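# Put phone on comic book, laptop on its stand

## Task

Place the phone lying flat and entirely on top of the comic book, and rest the closed laptop on the laptop stand with its top face up and one of its long edges against the stand's lips; at the end, the robot must be touching neither the phone nor the laptop.

## Robot and tools

Robot: two arms, left_arm and right_arm, each ending in a parallel gripper. The fingers point along the gripper's +z axis and spread along its y axis. The reported hand point sits between the finger pads, roughly 1 cm back from the tips.

Frame: the scene frame has its origin at table-top height, midway between the arms' nominal bases. +z is up, +x reaches out over the table, and left_arm is on the +y side (arm names do not match image left or right). Real bases are offset from nominal by a fixed amount; only a BASES line, if present, gives their true place. Reported hand positions and orientations can be wrong by a few centimetres, more at long reach. Hand poses, velocities and targets are in this frame; offsets use its axes, and rotations turn about the arm's Hand target position.

execute_actions(actions, cameras): actions is a list of actions; each action is a list of up to 15 rows, and each row runs one 1/30 s step (a short list repeats its final row to fill 15 steps). A row is always 14 numbers in [-1, 1]: left_arm dx, dy, dz, rx, ry, rz, opening, then right_arm in the same order. dx..rz are an offset, not a pose: counted from that arm's Hand target at the start of the action, and every row in the action counts from that same start. Scale: 1.0 = 0.6 m for dx, dy, dz and 180 degrees for the rotation vector rx, ry, rz. Repeating an offset in a new action moves the arm further. A translation longer than 1.0 may be shortened along its direction. Opening is absolute: +1 fully open (0.094 m), -1 closed. An empty actions list only reports state and images. cameras selects which images come back (omitted, null or ["all"] gives all; [] gives none; an unknown name invalidates the call).

move(target, speed, blend, opening_speed, blocking, cameras): target is one 14-number row or a list of up to 15 rows, laid out as above; every row is an offset from the Hand targets at the move's start, not from the previous row. The grippers follow straight lines, finish together, take at least 0.5 s and are cut off after 10 s total. speed is m/s (0.002 to 4.3, default 0.25; rotation up to twice that in rad/s), one number or one per target. blend (m) rounds corners of a list. opening_speed (0.2 or more, per second on the -1..+1 scale) ramps the fingers. blocking=false returns after about 0.5 s while the move runs on. Paths do not avoid obstacles or the other arm. Grippers lag and can overshoot, more when fast or with an arm nearly straight. Do not pass close by an arm's own base; route around it. A new opening on a later list row is applied on arrival when everything is still. The result adds a move: line with the ending (done, off_target, moving, held, fault) and limits (paced = pose clipped, held = steps withheld). done means at rest within 10 mm and 2 degrees; neither done nor off_target tells you about contact.

wait(seconds 0 to 10): lets the scene run holding the last commands; a running move continues. stop(): brakes a running move, needing some distance. zoom_image(camera, region): camera is cam_head_left or cam_head_right (896x504 each); region [x0, y0, x1, y1] in pixels from the top-left, at most 504x504, on that camera's latest image. finished_scene(scene): ends the current scene with its number; irreversible, so call it only when the goal holds and the robot is clear.

Reading results: end_effector_position (m) and end_effector_quat_wxyz are in the scene frame. Hand target is the last commanded pose after clipping and is the origin for the next offsets. Orientation commands are clipped to within 40 degrees of the measured one each step. Friction and weight can leave a gripper a centimetre or more from its target in free air; a later all-zero action re-requests it, otherwise send the remaining gap. An arm blocked by an object keeps pushing until you command its target back past the gripper; all six zeros return control to its Hand target. Sending 0 as an opening is a real command, so resend the current opening to leave a gripper alone. grip_measured shows opening on the command scale and reads slightly wide when empty; during a firm grip it may read a few hundredths below the part's width. grip_effort_nm is motor effort (negative = closing), not pad force. Joint velocities reading within noise means the arm is still. Joint torques include the arm's weight; entries 3 and 4 wrap at ±28 N m. Joint ranges (rad): waist -2.880..2.880, shoulder 0..3.142, elbow 0..3.019 (straight 2.964), wrist pitch -1.693..1.571, wrist yaw -1.571..1.571, wrist roll -2.094..2.094.

Cautions: never let an object leave the table. Avoid drops, releasing moving parts, fast impacts and hard pressing; contact force grows with speed and with how far the target lies beyond the contact. Never let the arms collide or one gripper close on the other's fingers; the clearance check does not guard gripper-to-gripper contact. Close gently with low opening_speed. Holding loads, stretching out or pushing at unreachable poses heats motors; at MOTOR HOT ease off, since at 100 °C the arm drops and is disabled for 30 to 60 s or more. Objects may occasionally be nudged by outside pushes, so recheck before finishing, and release and lift clear of both the phone and the laptop.

Each tool is called after "Emit:" as a command line: name --argument value for each argument, lists and objects as JSON in quotes; but a table of rows of numbers goes row by row, as --pt "numbers of a row", without its own name.

## Session

Emit:
execute_actions --actions '[]'

Scene clock: 0.00 s.
left_arm: end_effector_position=(+0.4917, +0.7724, +0.2723) grip_measured=+1.000 grip_effort_nm=n/a end_effector_quat_wxyz=(+0.538, +0.343, +0.763, +0.102) | right_arm: end_effector_position=(+0.0817, -0.5453, +0.1551) grip_measured=+1.000 grip_effort_nm=n/a end_effector_quat_wxyz=(-0.018, +0.931, +0.365, +0.017)
Joint positions: left_arm=[1.045 1.959 1.826 -0.901 1.086 1.589 0.094] | right_arm=[-1.159 1.068 0.818 -1.355 -0.035 1.239 0.094]
Joint velocities: within noise
Joint torques (N m): no reading
Motor temperatures (°C): left_arm=[23 25 27 24 28 25 28] | right_arm=[27 30 27 25 24 24 25]
Heat: left arm: hottest wrist yaw 28 °C; right arm: hottest shoulder 30 °C.
Hand target: left_arm +0.4939, +0.7763, +0.2941; +0.539, +0.352, +0.755, +0.121 | right_arm +0.0850, -0.5527, +0.1634; -0.006, +0.931, +0.366, +0.017
Tool commands: left_gripper/opening=+1.0 right_gripper/opening=+1.0

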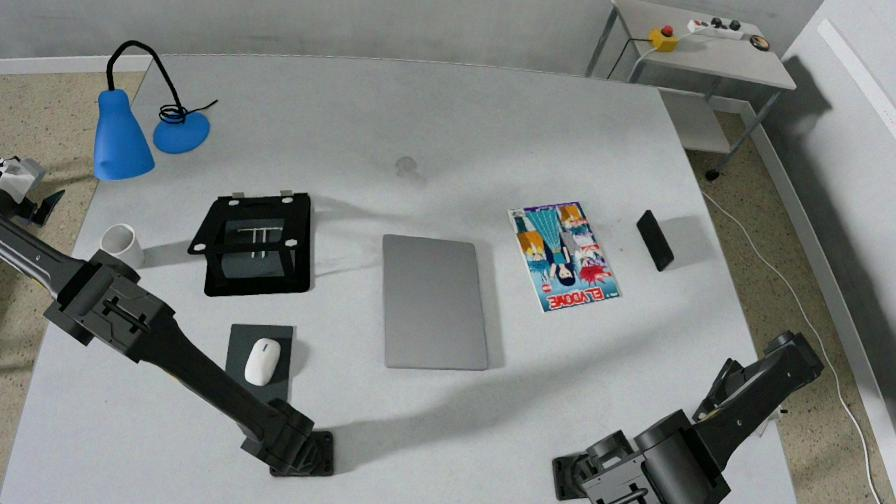

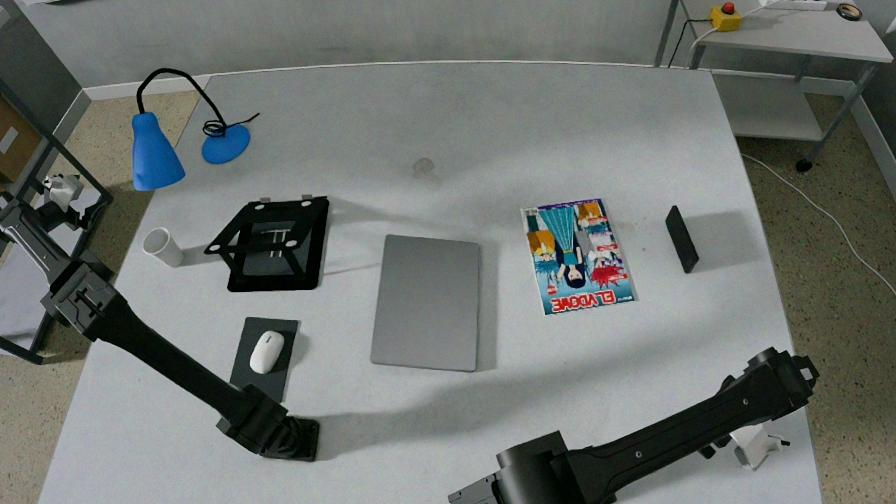

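Emit:
zoom_image --camera "cam_head_left" --region '[170, 170, 350, 310]'

Emit:
zoom_image --camera "cam_head_right" --region '[190, 170, 370, 310]'

Emit:
zoom_image --camera "cam_head_left" --region '[370, 190, 710, 390]'

Emit:
zoom_image --camera "cam_head_right" --region '[360, 190, 720, 390]'

Emit:
move --target '[-0.3,-0.45,0,0,0,0,1,0.2,0.3,0.05,0,0,0,1]'

Scaled by 2.800.

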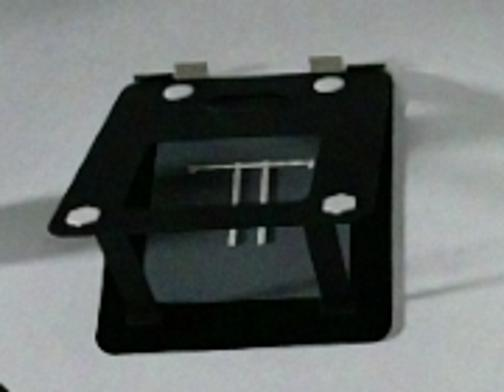

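Scaled by 2.800.

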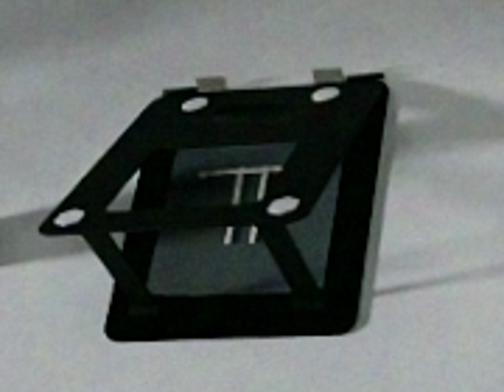

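Scaled by 1.482.

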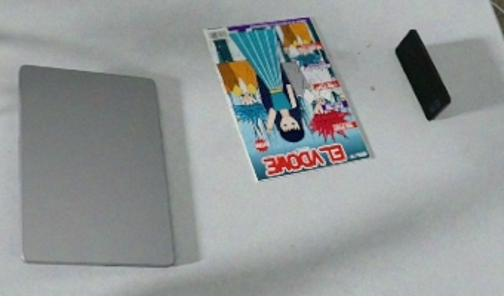

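Scaled by 1.400.

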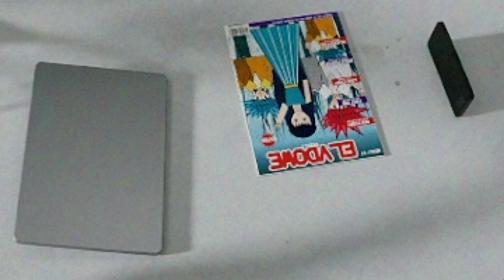

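Scene clock: 6.30 s.
left_arm: end_effector_position=(+0.3197, +0.5063, +0.2960) grip_measured=+1.000 grip_effort_nm=0.022 end_effector_quat_wxyz=(+0.539, +0.357, +0.753, +0.120) | right_arm: end_effector_position=(+0.1952, -0.3724, +0.1828) grip_measured=+1.000 grip_effort_nm=-0.012 end_effector_quat_wxyz=(-0.015, +0.928, +0.371, +0.017)
Joint positions: left_arm=[1.12 1.129 0.939 -0.945 1.127 1.756 0.094] | right_arm=[-0.311 0.936 0.812 -1.44 -0.045 2.075 0.094]
Joint velocities: within noise
Joint torques (N m): left_arm=[-0.73 -9.35 9.81 0.55 0.63 0.07] | right_arm=[1.14 -3.84 10.82 -0.23 0.12 0.2]
Motor temperatures (°C): left_arm=[23 25 28 24 28 25 28] | right_arm=[27 30 28 25 24 24 25]
Heat: left arm: hottest elbow 28 °C; right arm: hottest shoulder 30 °C.
Hand target: left_arm +0.3140, +0.5062, +0.2941; +0.539, +0.352, +0.755, +0.121 | right_arm +0.2049, -0.3727, +0.1935; -0.006, +0.931, +0.365, +0.017
Off the commanded pose: left_arm 0.006 m, 1 deg | right_arm 0.014 m, 1 deg.
joint sent to its limit (right arm) — joint 6 (wrist roll), upper limit. The joint targets still meet the commanded pose.
move: off_target (right_arm)

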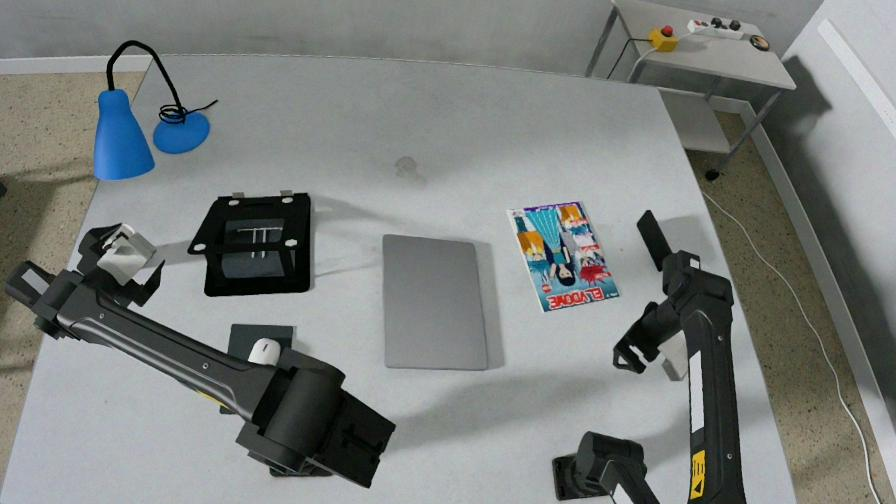

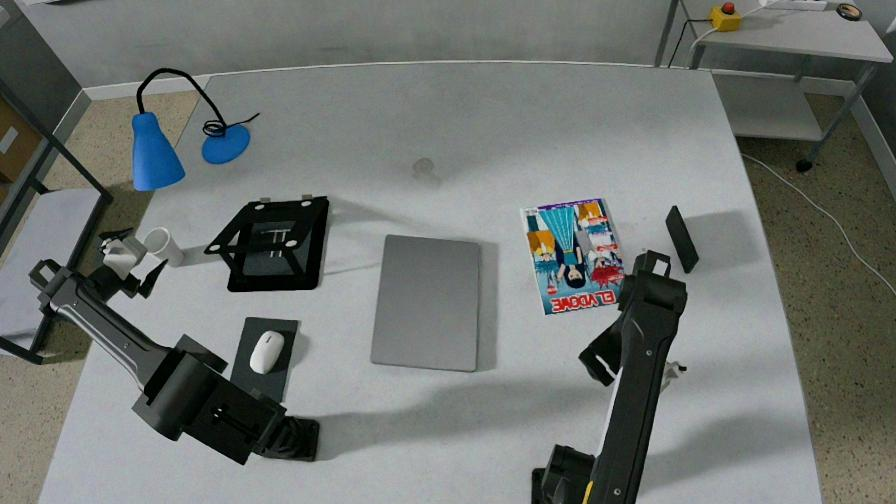

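Emit:
move --target '[-0.02,-0.3,0.05,-0.084,0.374,0.244,1,0.1,-0.08,0.0,0,0,0.761,1]'

Emit:
zoom_image --camera "cam_head_left" --region '[560, 170, 760, 370]'

Emit:
zoom_image --camera "cam_head_right" --region '[560, 170, 760, 370]'

Emit:
zoom_image --camera "cam_head_right" --region '[360, 220, 510, 390]'

Scene clock: 29.83 s.
left_arm: end_effector_position=(+0.2909, +0.3268, +0.2954) grip_measured=+1.000 grip_effort_nm=0.017 end_effector_quat_wxyz=(+0.016, -0.002, +1.000, +0.003) | right_arm: end_effector_position=(+0.2434, -0.4092, +0.1772) grip_measured=+1.000 grip_effort_nm=-0.017 end_effector_quat_wxyz=(-0.043, -0.001, +0.999, +0.007)
Joint positions: left_arm=[0.288 1.035 1.167 -1.67 0.004 0.312 0.094] | right_arm=[-0.347 1.175 0.953 -1.435 0.015 -0.343 0.094]
Joint velocities: within noise
Joint torques (N m): left_arm=[-2.67 -6.59 16.69 0.17 -0.05 -0.1] | right_arm=[-0.44 -7.24 12.41 0.32 -0.05 0.08]
Motor temperatures (°C): left_arm=[23 25 30 24 28 24 27] | right_arm=[27 30 34 25 24 24 25]
Heat: left arm: hottest elbow 30 °C; right arm: hottest elbow 34 °C.
Hand target: left_arm +0.3019, +0.3263, +0.3241; +0.001, +0.001, +1.000, +0.000 | right_arm +0.2650, -0.4207, +0.1935; -0.018, +0.001, +1.000, +0.000
Off the commanded pose: left_arm 0.031 m, 2 deg | right_arm 0.029 m, 3 deg.
joint sent to its limit (left arm) — joint 4 (wrist pitch), lower limit. The joint targets are off in orientation, not in position.
move: off_target (left_arm, right_arm)

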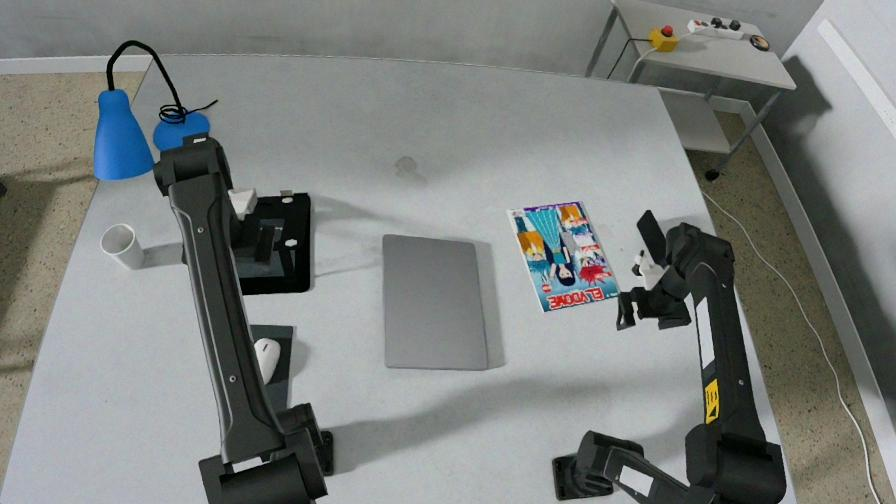

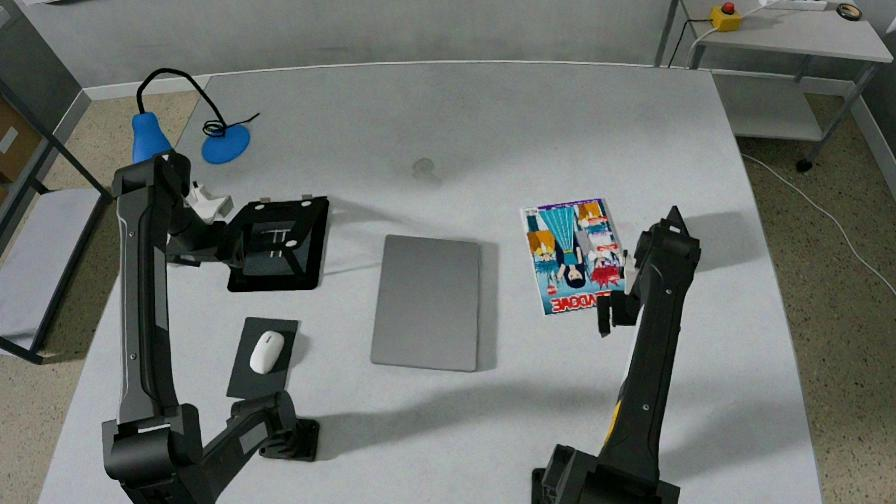

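Scaled by 2.520.

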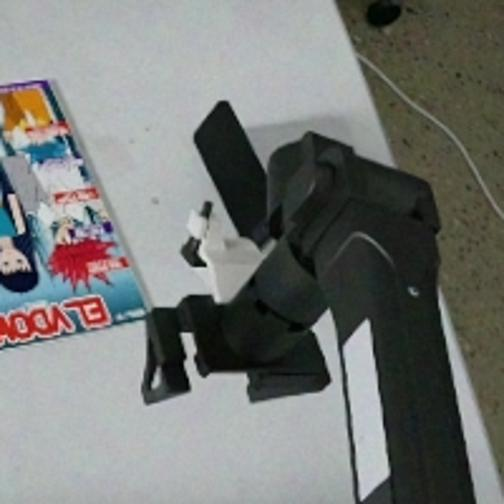

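Scaled by 2.520.

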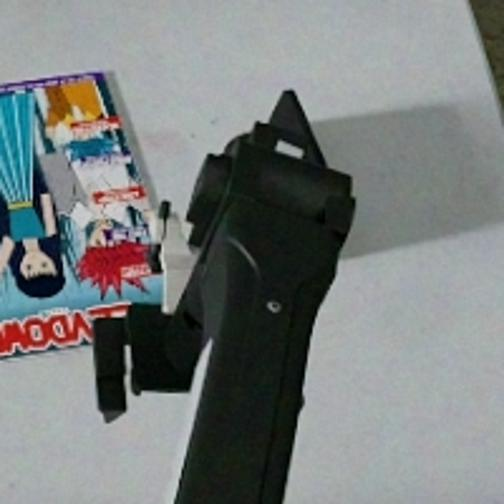

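Scaled by 2.965.

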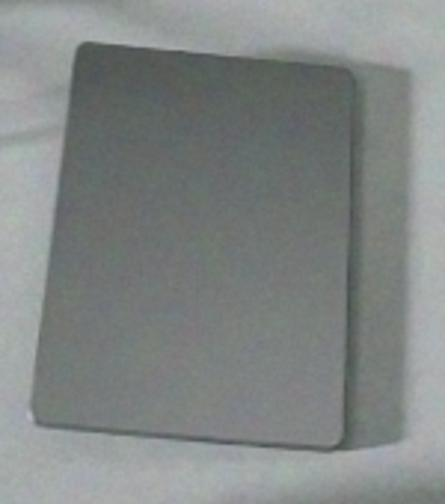

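Emit:
move --target '[-0.35,-0.03,0.0,0,0,0,1,-0.02,0.02,-0.17,0,0,0,1]'

Emit:
zoom_image --camera "cam_head_left" --region '[560, 170, 760, 370]'

Emit:
zoom_image --camera "cam_head_right" --region '[560, 170, 760, 370]'

Scene clock: 37.43 s.
left_arm: end_effector_position=(+0.0944, +0.3094, +0.3282) grip_measured=+1.000 grip_effort_nm=0.017 end_effector_quat_wxyz=(+0.214, +0.000, +0.951, +0.225) | right_arm: end_effector_position=(+0.2542, -0.4128, +0.1004) grip_measured=+1.000 grip_effort_nm=-0.022 end_effector_quat_wxyz=(-0.010, +0.003, +1.000, -0.003)
Joint positions: left_arm=[0.759 0.196 0.93 -1.674 -0.013 0.792 0.094] | right_arm=[-0.347 1.234 0.789 -1.144 0.013 -0.336 0.094]
Joint velocities: within noise
Joint torques (N m): left_arm=[0.32 3.49 8.12 1.21 0.14 0.01] | right_arm=[1.14 -7.71 6.67 0.47 -0.06 0.22]
Motor temperatures (°C): left_arm=[23 25 32 24 28 24 27] | right_arm=[27 30 35 25 24 24 25]
Heat: left arm: hottest elbow 32 °C; right arm: hottest elbow 35 °C.
Hand target: left_arm +0.0920, +0.3083, +0.3241; +0.001, +0.001, +1.000, +0.000 | right_arm +0.2530, -0.4088, +0.0915; -0.018, +0.001, +1.000, +0.000
Off the commanded pose: left_arm 0.005 m, 36 deg | right_arm 0.010 m, 1 deg.
joint sent to its limit (left arm) — joint 4 (wrist pitch), lower limit. The joint targets are off in orientation, not in position.
move: off_target (left_arm)

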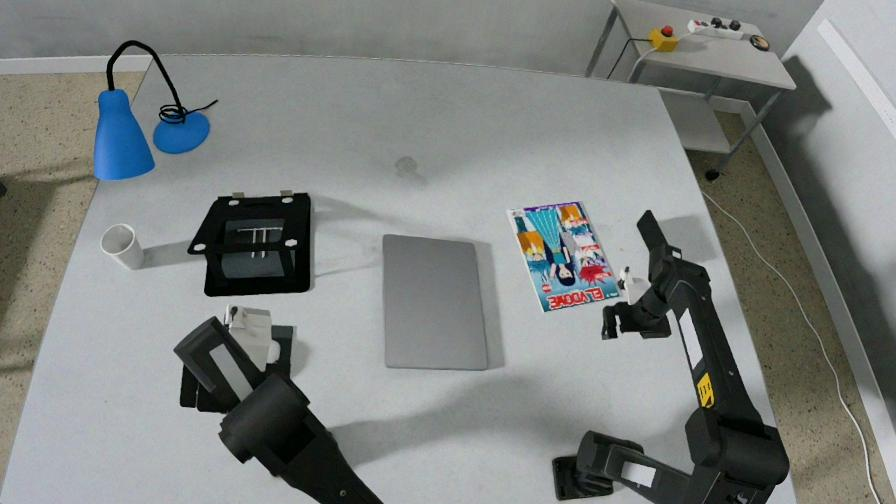

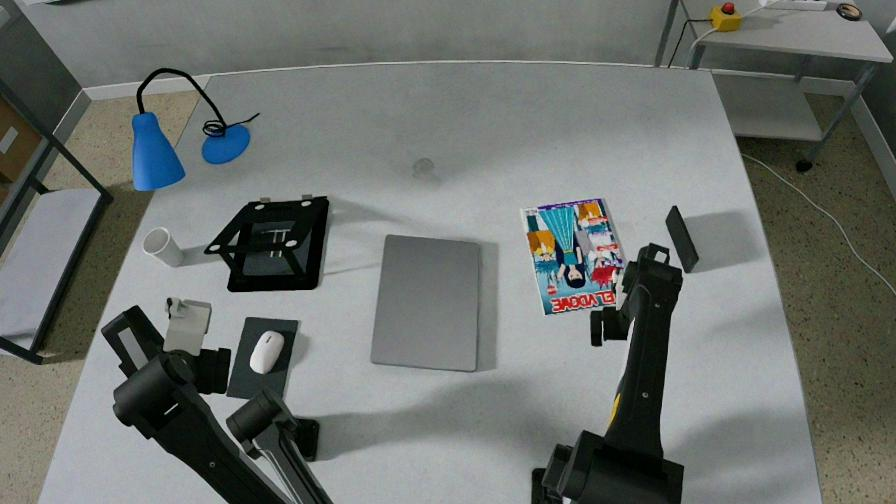

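Scaled by 2.520.

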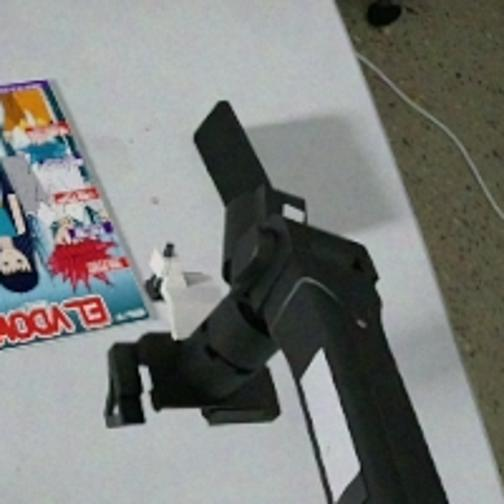

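Scaled by 2.520.

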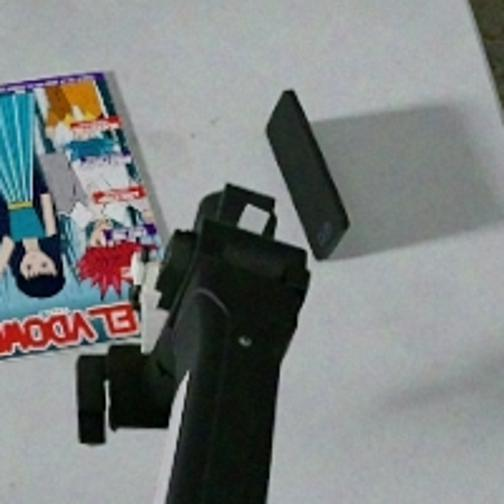

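Emit:
move --target '[0,0,0.0,0,0,0,1,0.36,-0.2,0.2,0,0,0.035,0.2]'

Emit:
zoom_image --camera "cam_head_left" --region '[580, 120, 760, 300]'

Emit:
zoom_image --camera "cam_head_right" --region '[600, 120, 780, 300]'

Scene clock: 54.30 s.
left_arm: end_effector_position=(+0.0944, +0.3094, +0.3282) grip_measured=+1.000 grip_effort_nm=0.022 end_effector_quat_wxyz=(+0.213, +0.002, +0.951, +0.225) | right_arm: end_effector_position=(+0.4548, -0.5160, +0.2027) grip_measured=+0.201 grip_effort_nm=-0.085 end_effector_quat_wxyz=(-0.028, -0.056, +0.998, +0.005)
Joint positions: left_arm=[0.766 0.196 0.93 -1.674 -0.01 0.801 0.094] | right_arm=[-0.403 1.76 1.651 -1.517 0.017 -0.509 0.056]
Joint velocities: within noise
Joint torques (N m): left_arm=[0.15 4.07 8.28 1.29 0.12 0.07] | right_arm=[-0.44 -17.55 12.67 -0.39 0.06 0.07]
Motor temperatures (°C): left_arm=[23 25 31 24 27 24 27] | right_arm=[27 30 35 25 24 24 25]
Heat: left arm: hottest elbow 31 °C; right arm: hottest elbow 35 °C.
Hand target: left_arm +0.0920, +0.3083, +0.3241; +0.001, +0.001, +1.000, +0.000 | right_arm +0.4690, -0.5287, +0.2115; -0.018, -0.054, +0.998, -0.001
Off the commanded pose: left_arm 0.005 m, 36 deg | right_arm 0.021 m, 1 deg.
joint sent to its limit (left arm) — joint 4 (wrist pitch), lower limit. The joint targets are off in orientation, not in position.
move: off_target (left_arm, right_arm)

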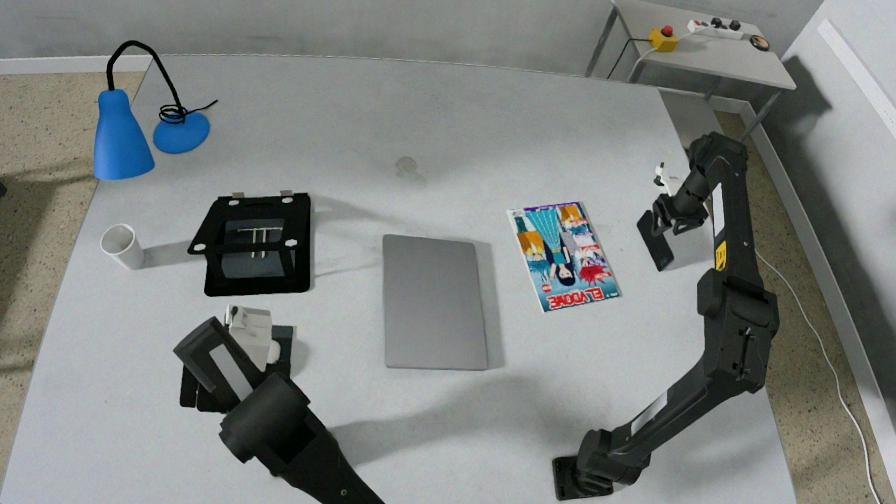

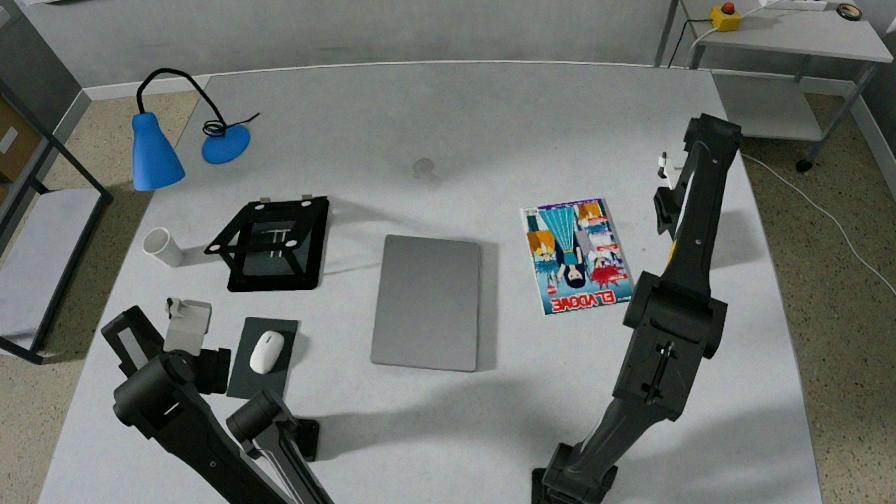

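Scaled by 2.800.

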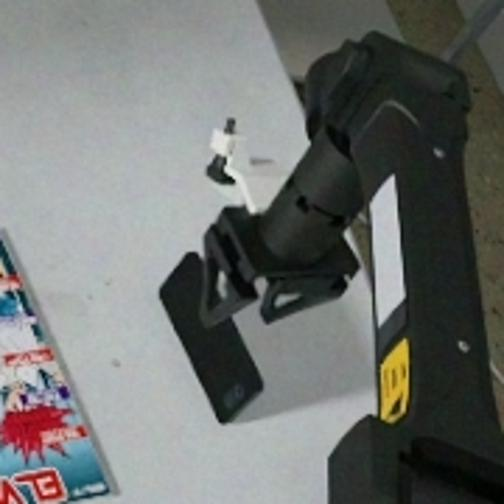

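Scaled by 2.800.

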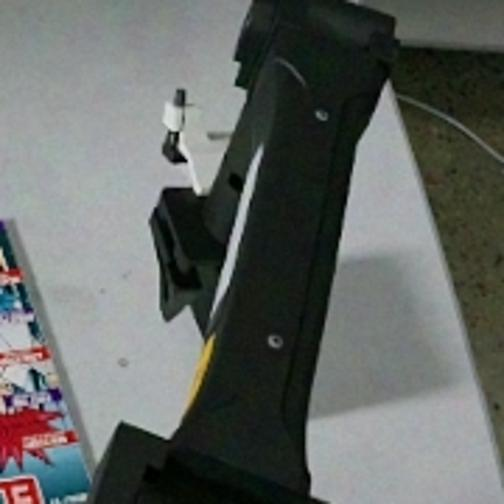

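Emit:
move --target '[0,0,0.0,0,0,0,1,0.085,-0.085,-0.11,0,0,0,0.2]'

Emit:
zoom_image --camera "cam_head_left" --region '[580, 120, 760, 300]'

Emit:
zoom_image --camera "cam_head_right" --region '[600, 120, 780, 300]'

Scene clock: 59.87 s.
left_arm: end_effector_position=(+0.0944, +0.3094, +0.3282) grip_measured=+1.000 grip_effort_nm=0.017 end_effector_quat_wxyz=(+0.213, +0.002, +0.951, +0.226) | right_arm: end_effector_position=(+0.5042, -0.5665, +0.1348) grip_measured=+0.201 grip_effort_nm=-0.081 end_effector_quat_wxyz=(-0.036, -0.054, +0.998, +0.010)
Joint positions: left_arm=[0.766 0.196 0.93 -1.674 -0.01 0.801 0.094] | right_arm=[-0.449 1.979 1.792 -1.457 0.018 -0.551 0.056]
Joint velocities: within noise
Joint torques (N m): left_arm=[-0.21 4.72 8.09 0.91 0.18 0.11] | right_arm=[-0.15 -21.07 12.38 0.09 0.05 0.1]
Motor temperatures (°C): left_arm=[23 25 31 24 27 24 27] | right_arm=[27 31 35 25 24 24 25]
Heat: left arm: hottest elbow 31 °C; right arm: hottest elbow 35 °C.
Hand target: left_arm +0.0920, +0.3083, +0.3241; +0.001, +0.001, +1.000, +0.000 | right_arm +0.5199, -0.5798, +0.1455; -0.018, -0.054, +0.998, +0.000
Off the commanded pose: left_arm 0.005 m, 36 deg | right_arm 0.023 m, 2 deg.
joint sent to its limit (left arm) — joint 4 (wrist pitch), lower limit. The joint targets are off in orientation, not in position.
move: off_target (left_arm, right_arm)

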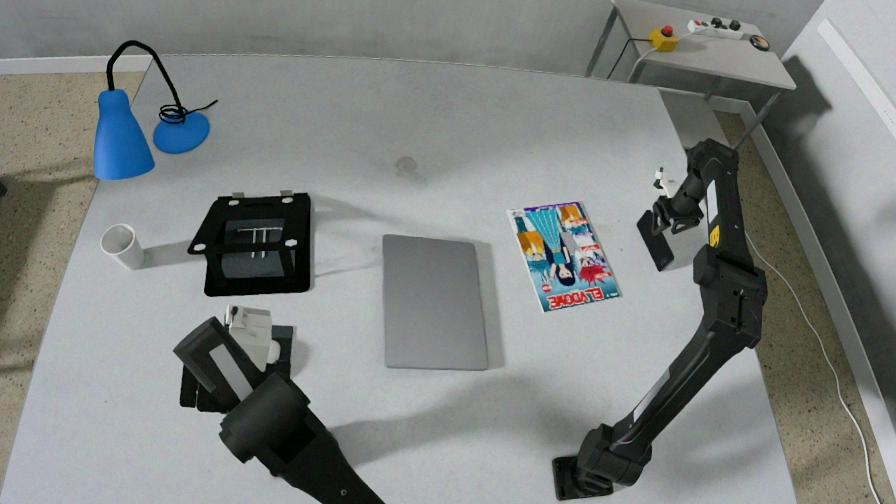

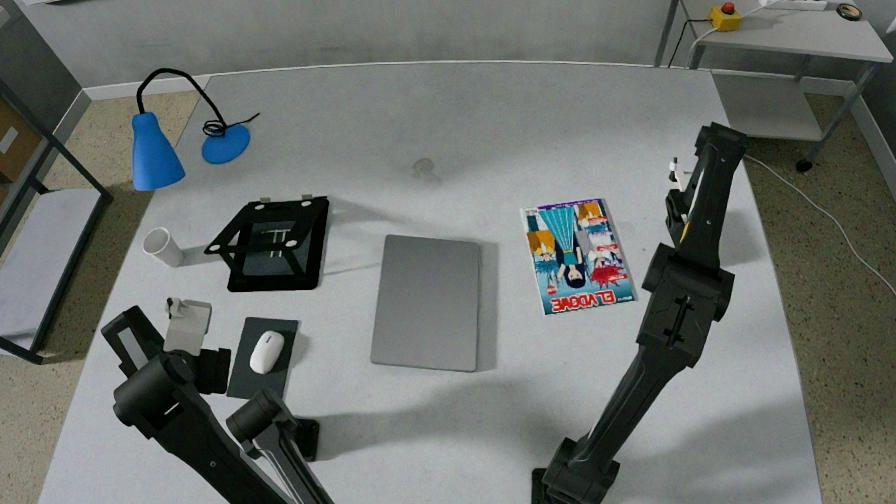

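Scaled by 2.800.

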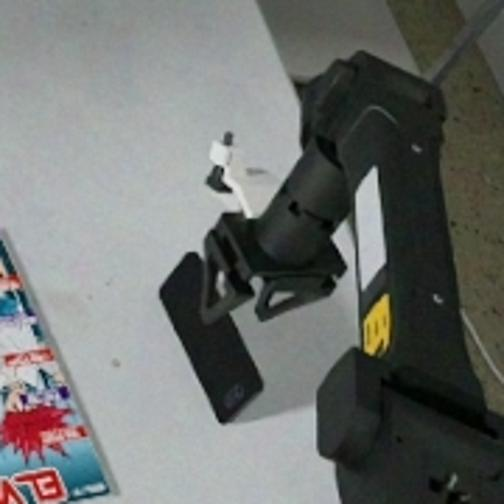

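Scaled by 2.800.

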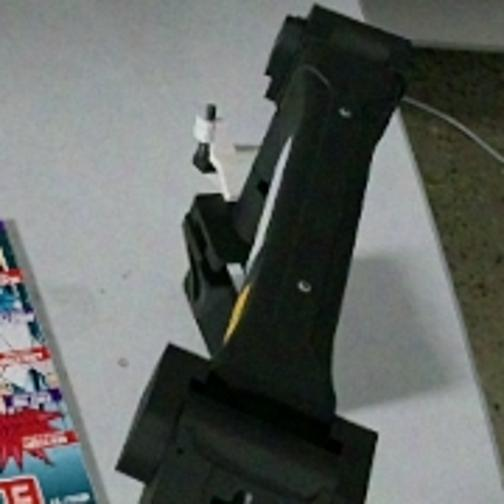

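Emit:
move --target '[0,0,0.0,0,0,0,1,0.075,-0.06,-0.055,0,0,0,1]'

Emit:
zoom_image --camera "cam_head_left" --region '[610, 170, 730, 290]'

Emit:
zoom_image --camera "cam_head_right" --region '[640, 170, 760, 290]'

Scene clock: 67.23 s.
left_arm: end_effector_position=(+0.0944, +0.3094, +0.3282) grip_measured=+1.000 grip_effort_nm=0.017 end_effector_quat_wxyz=(+0.213, +0.002, +0.951, +0.226) | right_arm: end_effector_position=(+0.5539, -0.6028, +0.1064) grip_measured=+0.999 grip_effort_nm=0.066 end_effector_quat_wxyz=(-0.028, -0.055, +0.998, +0.006)
Joint positions: left_arm=[0.766 0.196 0.93 -1.674 -0.01 0.801 0.094] | right_arm=[-0.466 2.158 2.01 -1.478 0.018 -0.57 0.094]
Joint velocities: within noise
Joint torques (N m): left_arm=[-0.67 3.9 8.42 1.14 0.13 0.09] | right_arm=[-0.26 -23.71 12.56 -0.29 0.07 0.08]
Motor temperatures (°C): left_arm=[23 25 31 24 27 24 27] | right_arm=[27 32 37 25 24 24 25]
Heat: left arm: hottest elbow 31 °C; right arm: hottest elbow 37 °C.
Hand target: left_arm +0.0920, +0.3083, +0.3241; +0.001, +0.001, +1.000, +0.000 | right_arm +0.5650, -0.6157, +0.1125; -0.018, -0.054, +0.998, +0.000
Off the commanded pose: left_arm 0.005 m, 36 deg | right_arm 0.018 m, 1 deg.
joint sent to its limit (left arm) — joint 4 (wrist pitch), lower limit. The joint targets are off in orientation, not in position.
move: off_target (left_arm, right_arm)

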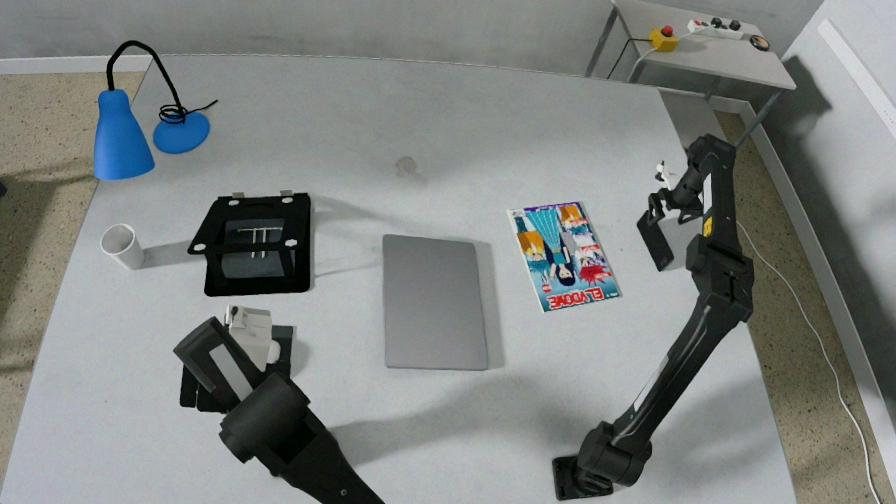

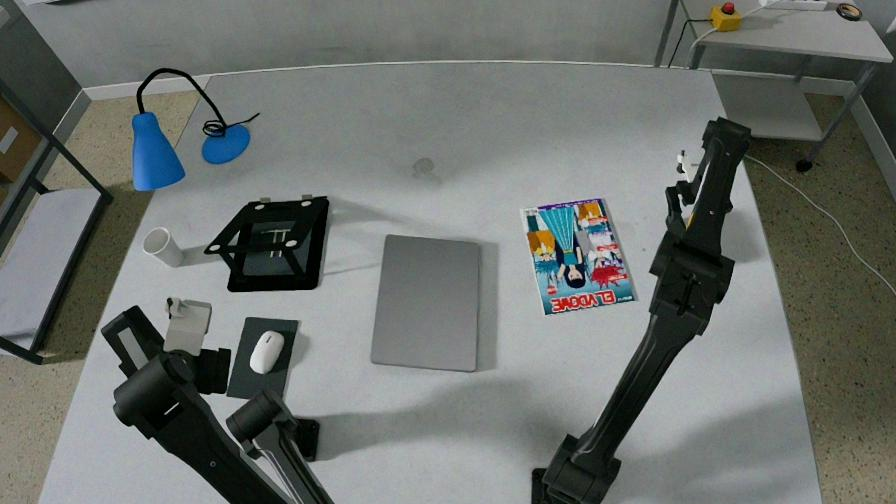

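Scaled by 4.200.

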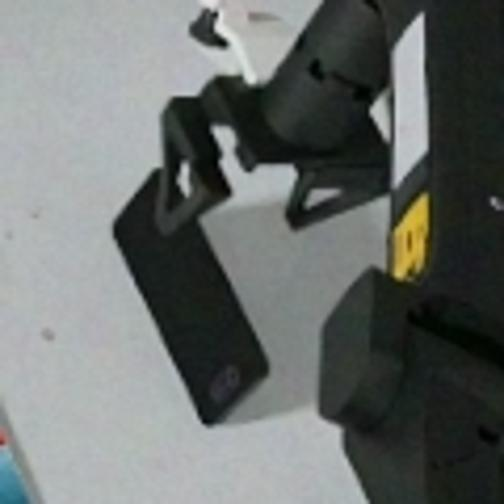

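Scaled by 4.200.

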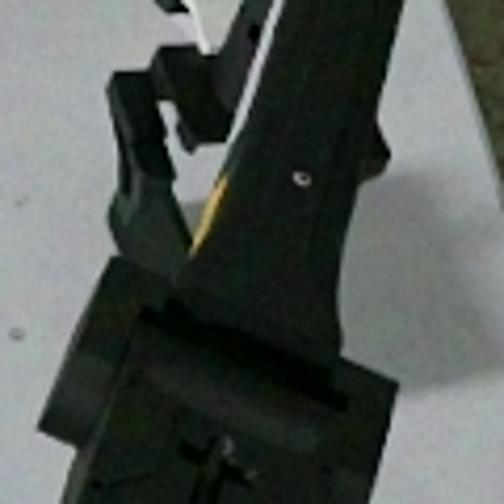

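Emit:
move --target '[0,0,0.0,0,0,0,1,0.0,0.0,-0.105,0,0,0,1]' --speed 0.1

Emit:
zoom_image --camera "cam_head_left" --region '[610, 170, 730, 290]'

Emit:
move --target '[0,0,0.0,0,0,0,1,0.0,0.0,0,0,0,0,-0.85]' --opening_speed 0.4

Emit:
zoom_image --camera "cam_head_left" --region '[610, 170, 730, 290]'

Scene clock: 74.73 s.
left_arm: end_effector_position=(+0.0944, +0.3094, +0.3282) grip_measured=+1.000 grip_effort_nm=0.022 end_effector_quat_wxyz=(+0.213, +0.002, +0.951, +0.226) | right_arm: end_effector_position=(+0.5691, -0.6104, +0.0706) grip_measured=+0.999 grip_effort_nm=0.071 end_effector_quat_wxyz=(-0.007, -0.055, +0.998, -0.006)
Joint positions: left_arm=[0.766 0.196 0.93 -1.674 -0.01 0.801 0.094] | right_arm=[-0.466 2.194 1.978 -1.361 0.018 -0.571 0.094]
Joint velocities: within noise
Joint torques (N m): left_arm=[-0.44 4.48 8.14 1.05 0.13 0.04] | right_arm=[-0.26 -24 7.45 0.47 0.06 0.09]
Motor temperatures (°C): left_arm=[23 25 31 24 27 24 27] | right_arm=[27 33 37 25 24 24 25]
Heat: left arm: hottest elbow 31 °C; right arm: hottest elbow 37 °C.
Hand target: left_arm +0.0920, +0.3083, +0.3241; +0.001, +0.001, +1.000, +0.000 | right_arm +0.5651, -0.6158, +0.0494; -0.018, -0.054, +0.998, -0.001
Off the commanded pose: left_arm 0.005 m, 36 deg | right_arm 0.022 m, 1 deg.
joint sent to its limit (left arm) — joint 4 (wrist pitch), lower limit. The joint targets are off in orientation, not in position.
move: off_target (left_arm, right_arm)

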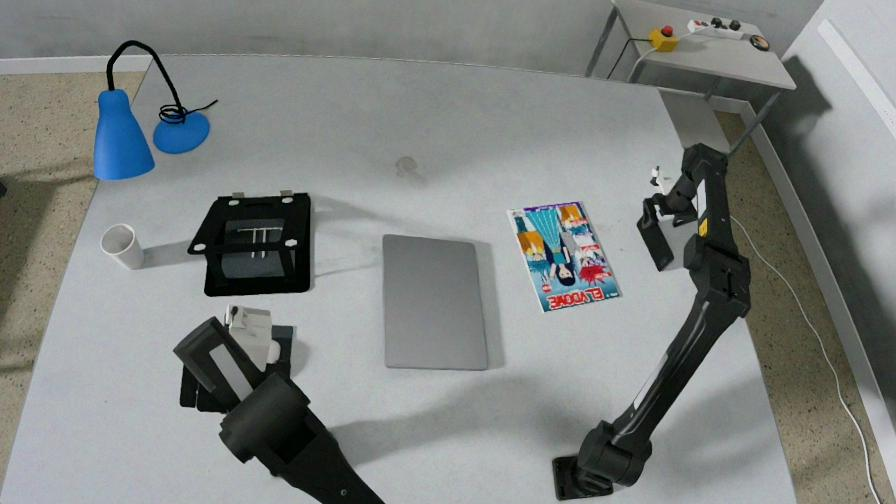

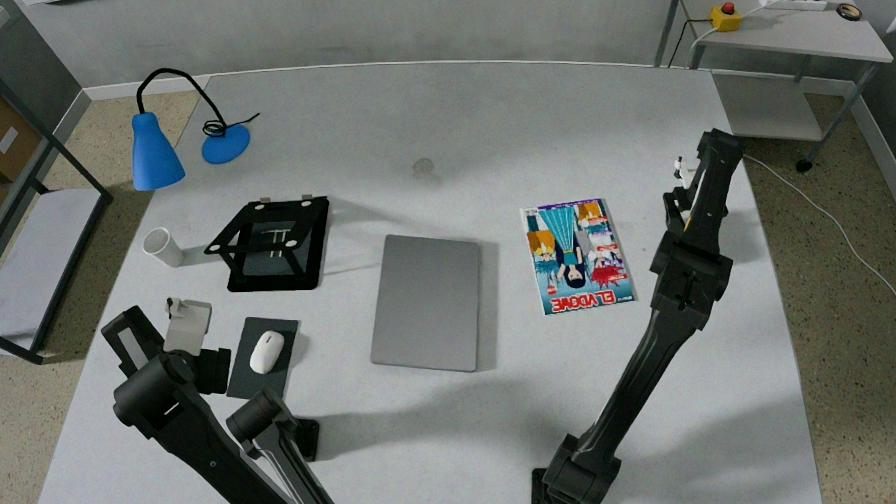

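Scaled by 4.200.

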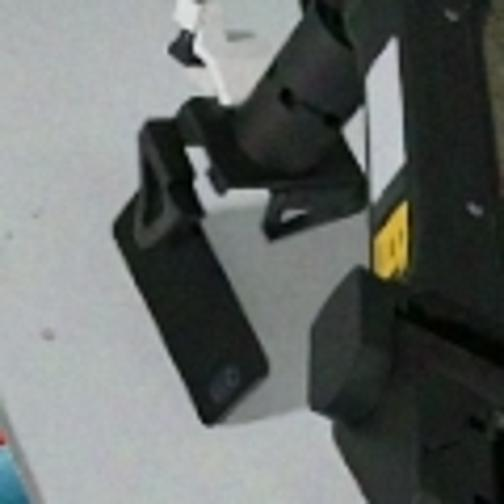

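Scene clock: 79.77 s.
left_arm: end_effector_position=(+0.0943, +0.3094, +0.3282) grip_measured=+1.000 grip_effort_nm=0.017 end_effector_quat_wxyz=(+0.213, +0.002, +0.951, +0.226) | right_arm: end_effector_position=(+0.5694, -0.6105, +0.0706) grip_measured=-0.841 grip_effort_nm=-1.009 end_effector_quat_wxyz=(-0.007, -0.056, +0.998, -0.006)
Joint positions: left_arm=[0.766 0.196 0.93 -1.674 -0.01 0.801 0.094] | right_arm=[-0.467 2.194 1.978 -1.36 0.017 -0.573 0.007]
Joint velocities: within noise
Joint torques (N m): left_arm=[-0.56 4.31 8.4 1.05 0.16 0.08] | right_arm=[-0.26 -24.06 7.57 0.43 0.1 0.11]
Motor temperatures (°C): left_arm=[23 25 31 24 27 24 27] | right_arm=[27 34 37 25 24 23 25]
Heat: left arm: hottest elbow 31 °C; right arm: hottest elbow 37 °C.
Hand target: left_arm +0.0920, +0.3083, +0.3241; +0.001, +0.001, +1.000, +0.000 | right_arm +0.5650, -0.6157, +0.0494; -0.018, -0.054, +0.998, -0.001
Off the commanded pose: left_arm 0.005 m, 36 deg | right_arm 0.022 m, 1 deg.
joint sent to its limit (left arm) — joint 4 (wrist pitch), lower limit. The joint targets are off in orientation, not in position.
move: off_target (left_arm, right_arm)

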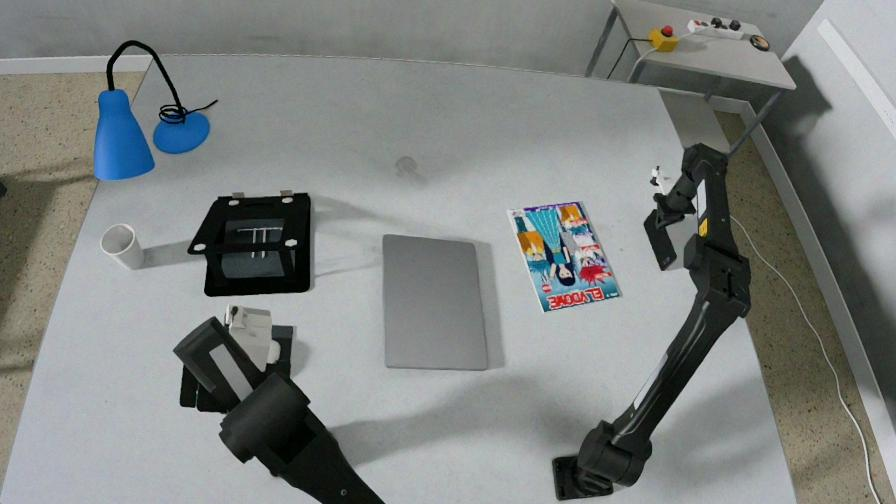

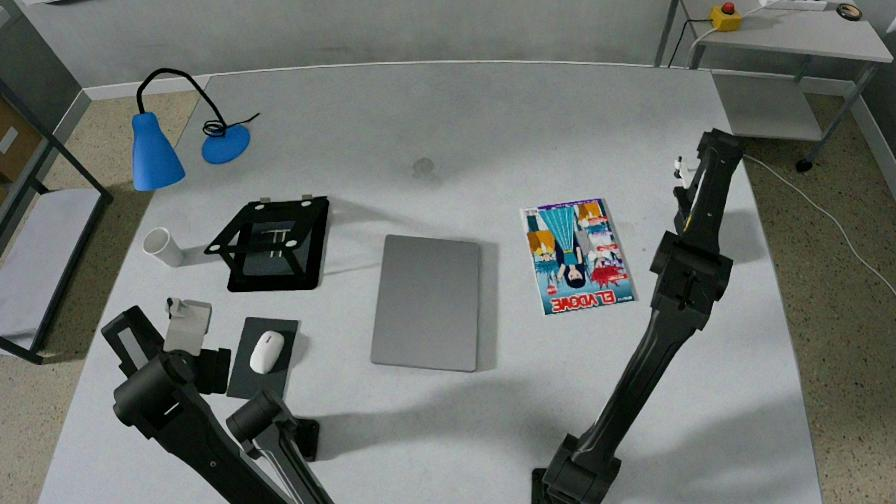

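Scaled by 4.200.

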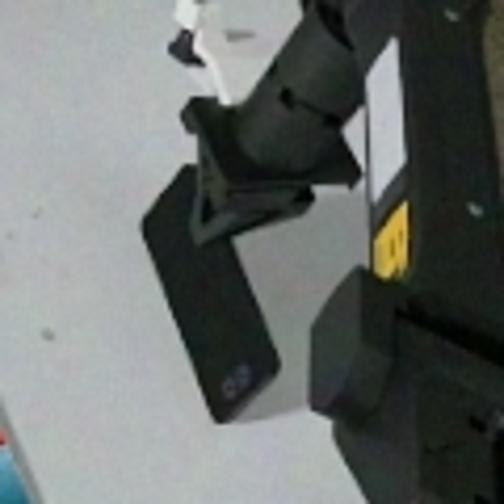

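Emit:
move --pt "0 0 0 0 0 0 1 0 0 0 0 0 0 -1" --pt "0 0 0.0 0 0 0 1 0.0 0.05 0.28 0 0 0 -1" --pt "0 0 0.0 0 0 0 1 -0.22 0.45 0.28 0.329 -0.27 -0.43 -1"

Emit:
zoom_image --camera "cam_head_left" --region '[480, 150, 700, 350]'

Emit:
zoom_image --camera "cam_head_right" --region '[480, 150, 700, 350]'

Scene clock: 103.10 s.
left_arm: end_effector_position=(+0.0943, +0.3094, +0.3282) grip_measured=+1.000 grip_effort_nm=0.017 end_effector_quat_wxyz=(+0.213, +0.002, +0.951, +0.226) | right_arm: end_effector_position=(+0.4328, -0.3509, +0.2016) grip_measured=-0.843 grip_effort_nm=-1.033 end_effector_quat_wxyz=(+0.361, +0.550, +0.626, +0.418)
Joint positions: left_arm=[0.766 0.196 0.93 -1.674 -0.01 0.801 0.094] | right_arm=[-0.208 1.125 0.567 0.136 -0.312 1.441 0.007]
Joint velocities: within noise
Joint torques (N m): left_arm=[0.32 3.96 8.2 1.22 0.11 0.07] | right_arm=[1.26 -10.7 8.08 2.45 -0.01 0.21]
Motor temperatures (°C): left_arm=[23 25 30 24 27 24 27] | right_arm=[27 37 36 25 24 23 26]
Heat: left arm: hottest elbow 30 °C; right arm: hottest shoulder 37 °C.
Hand target: left_arm +0.0920, +0.3083, +0.3241; +0.001, +0.001, +1.000, +0.000 | right_arm +0.4330, -0.3457, +0.2174; +0.375, +0.538, +0.618, +0.433
Off the commanded pose: left_arm 0.005 m, 36 deg | right_arm 0.017 m, 3 deg.
joint sent to its limit (left arm) — joint 4 (wrist pitch), lower limit. The joint targets are off in orientation, not in position.
move: off_target (left_arm, right_arm)

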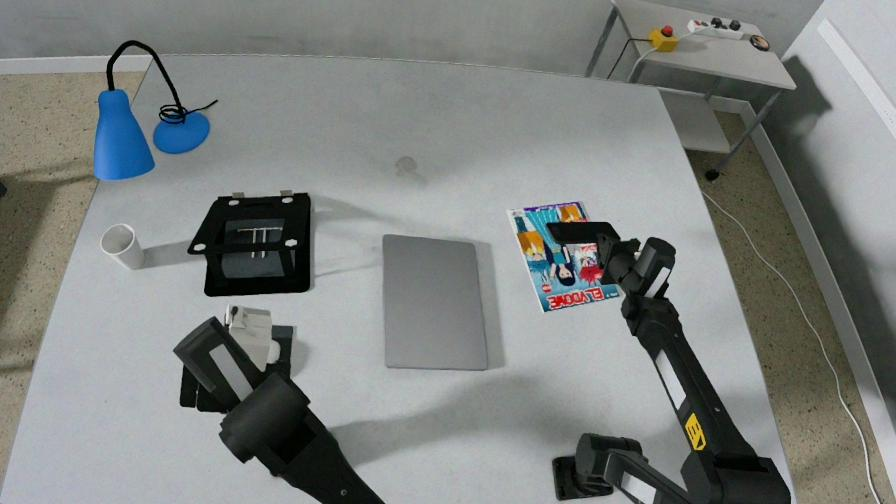

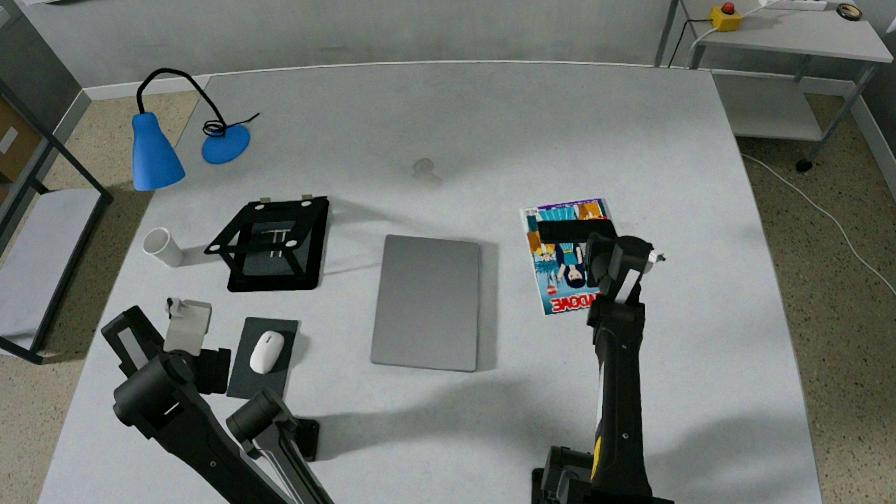

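Scaled by 2.291.

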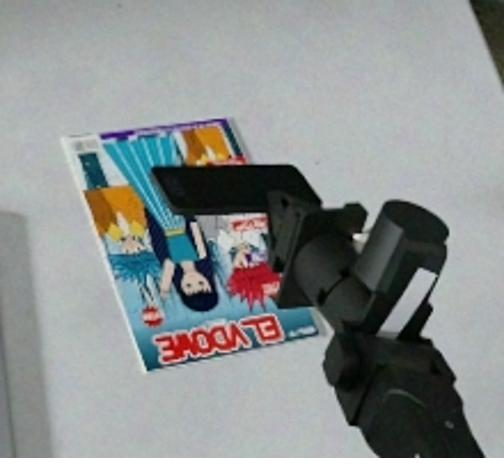

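Scaled by 2.291.

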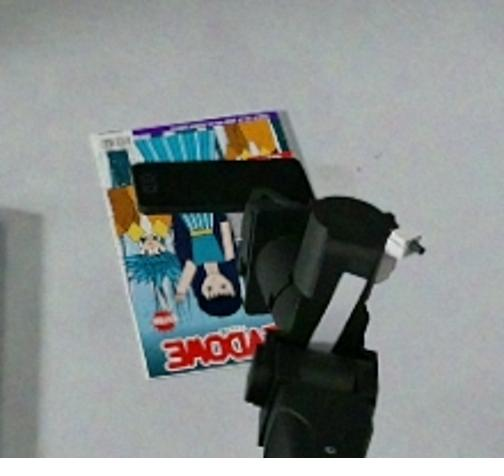

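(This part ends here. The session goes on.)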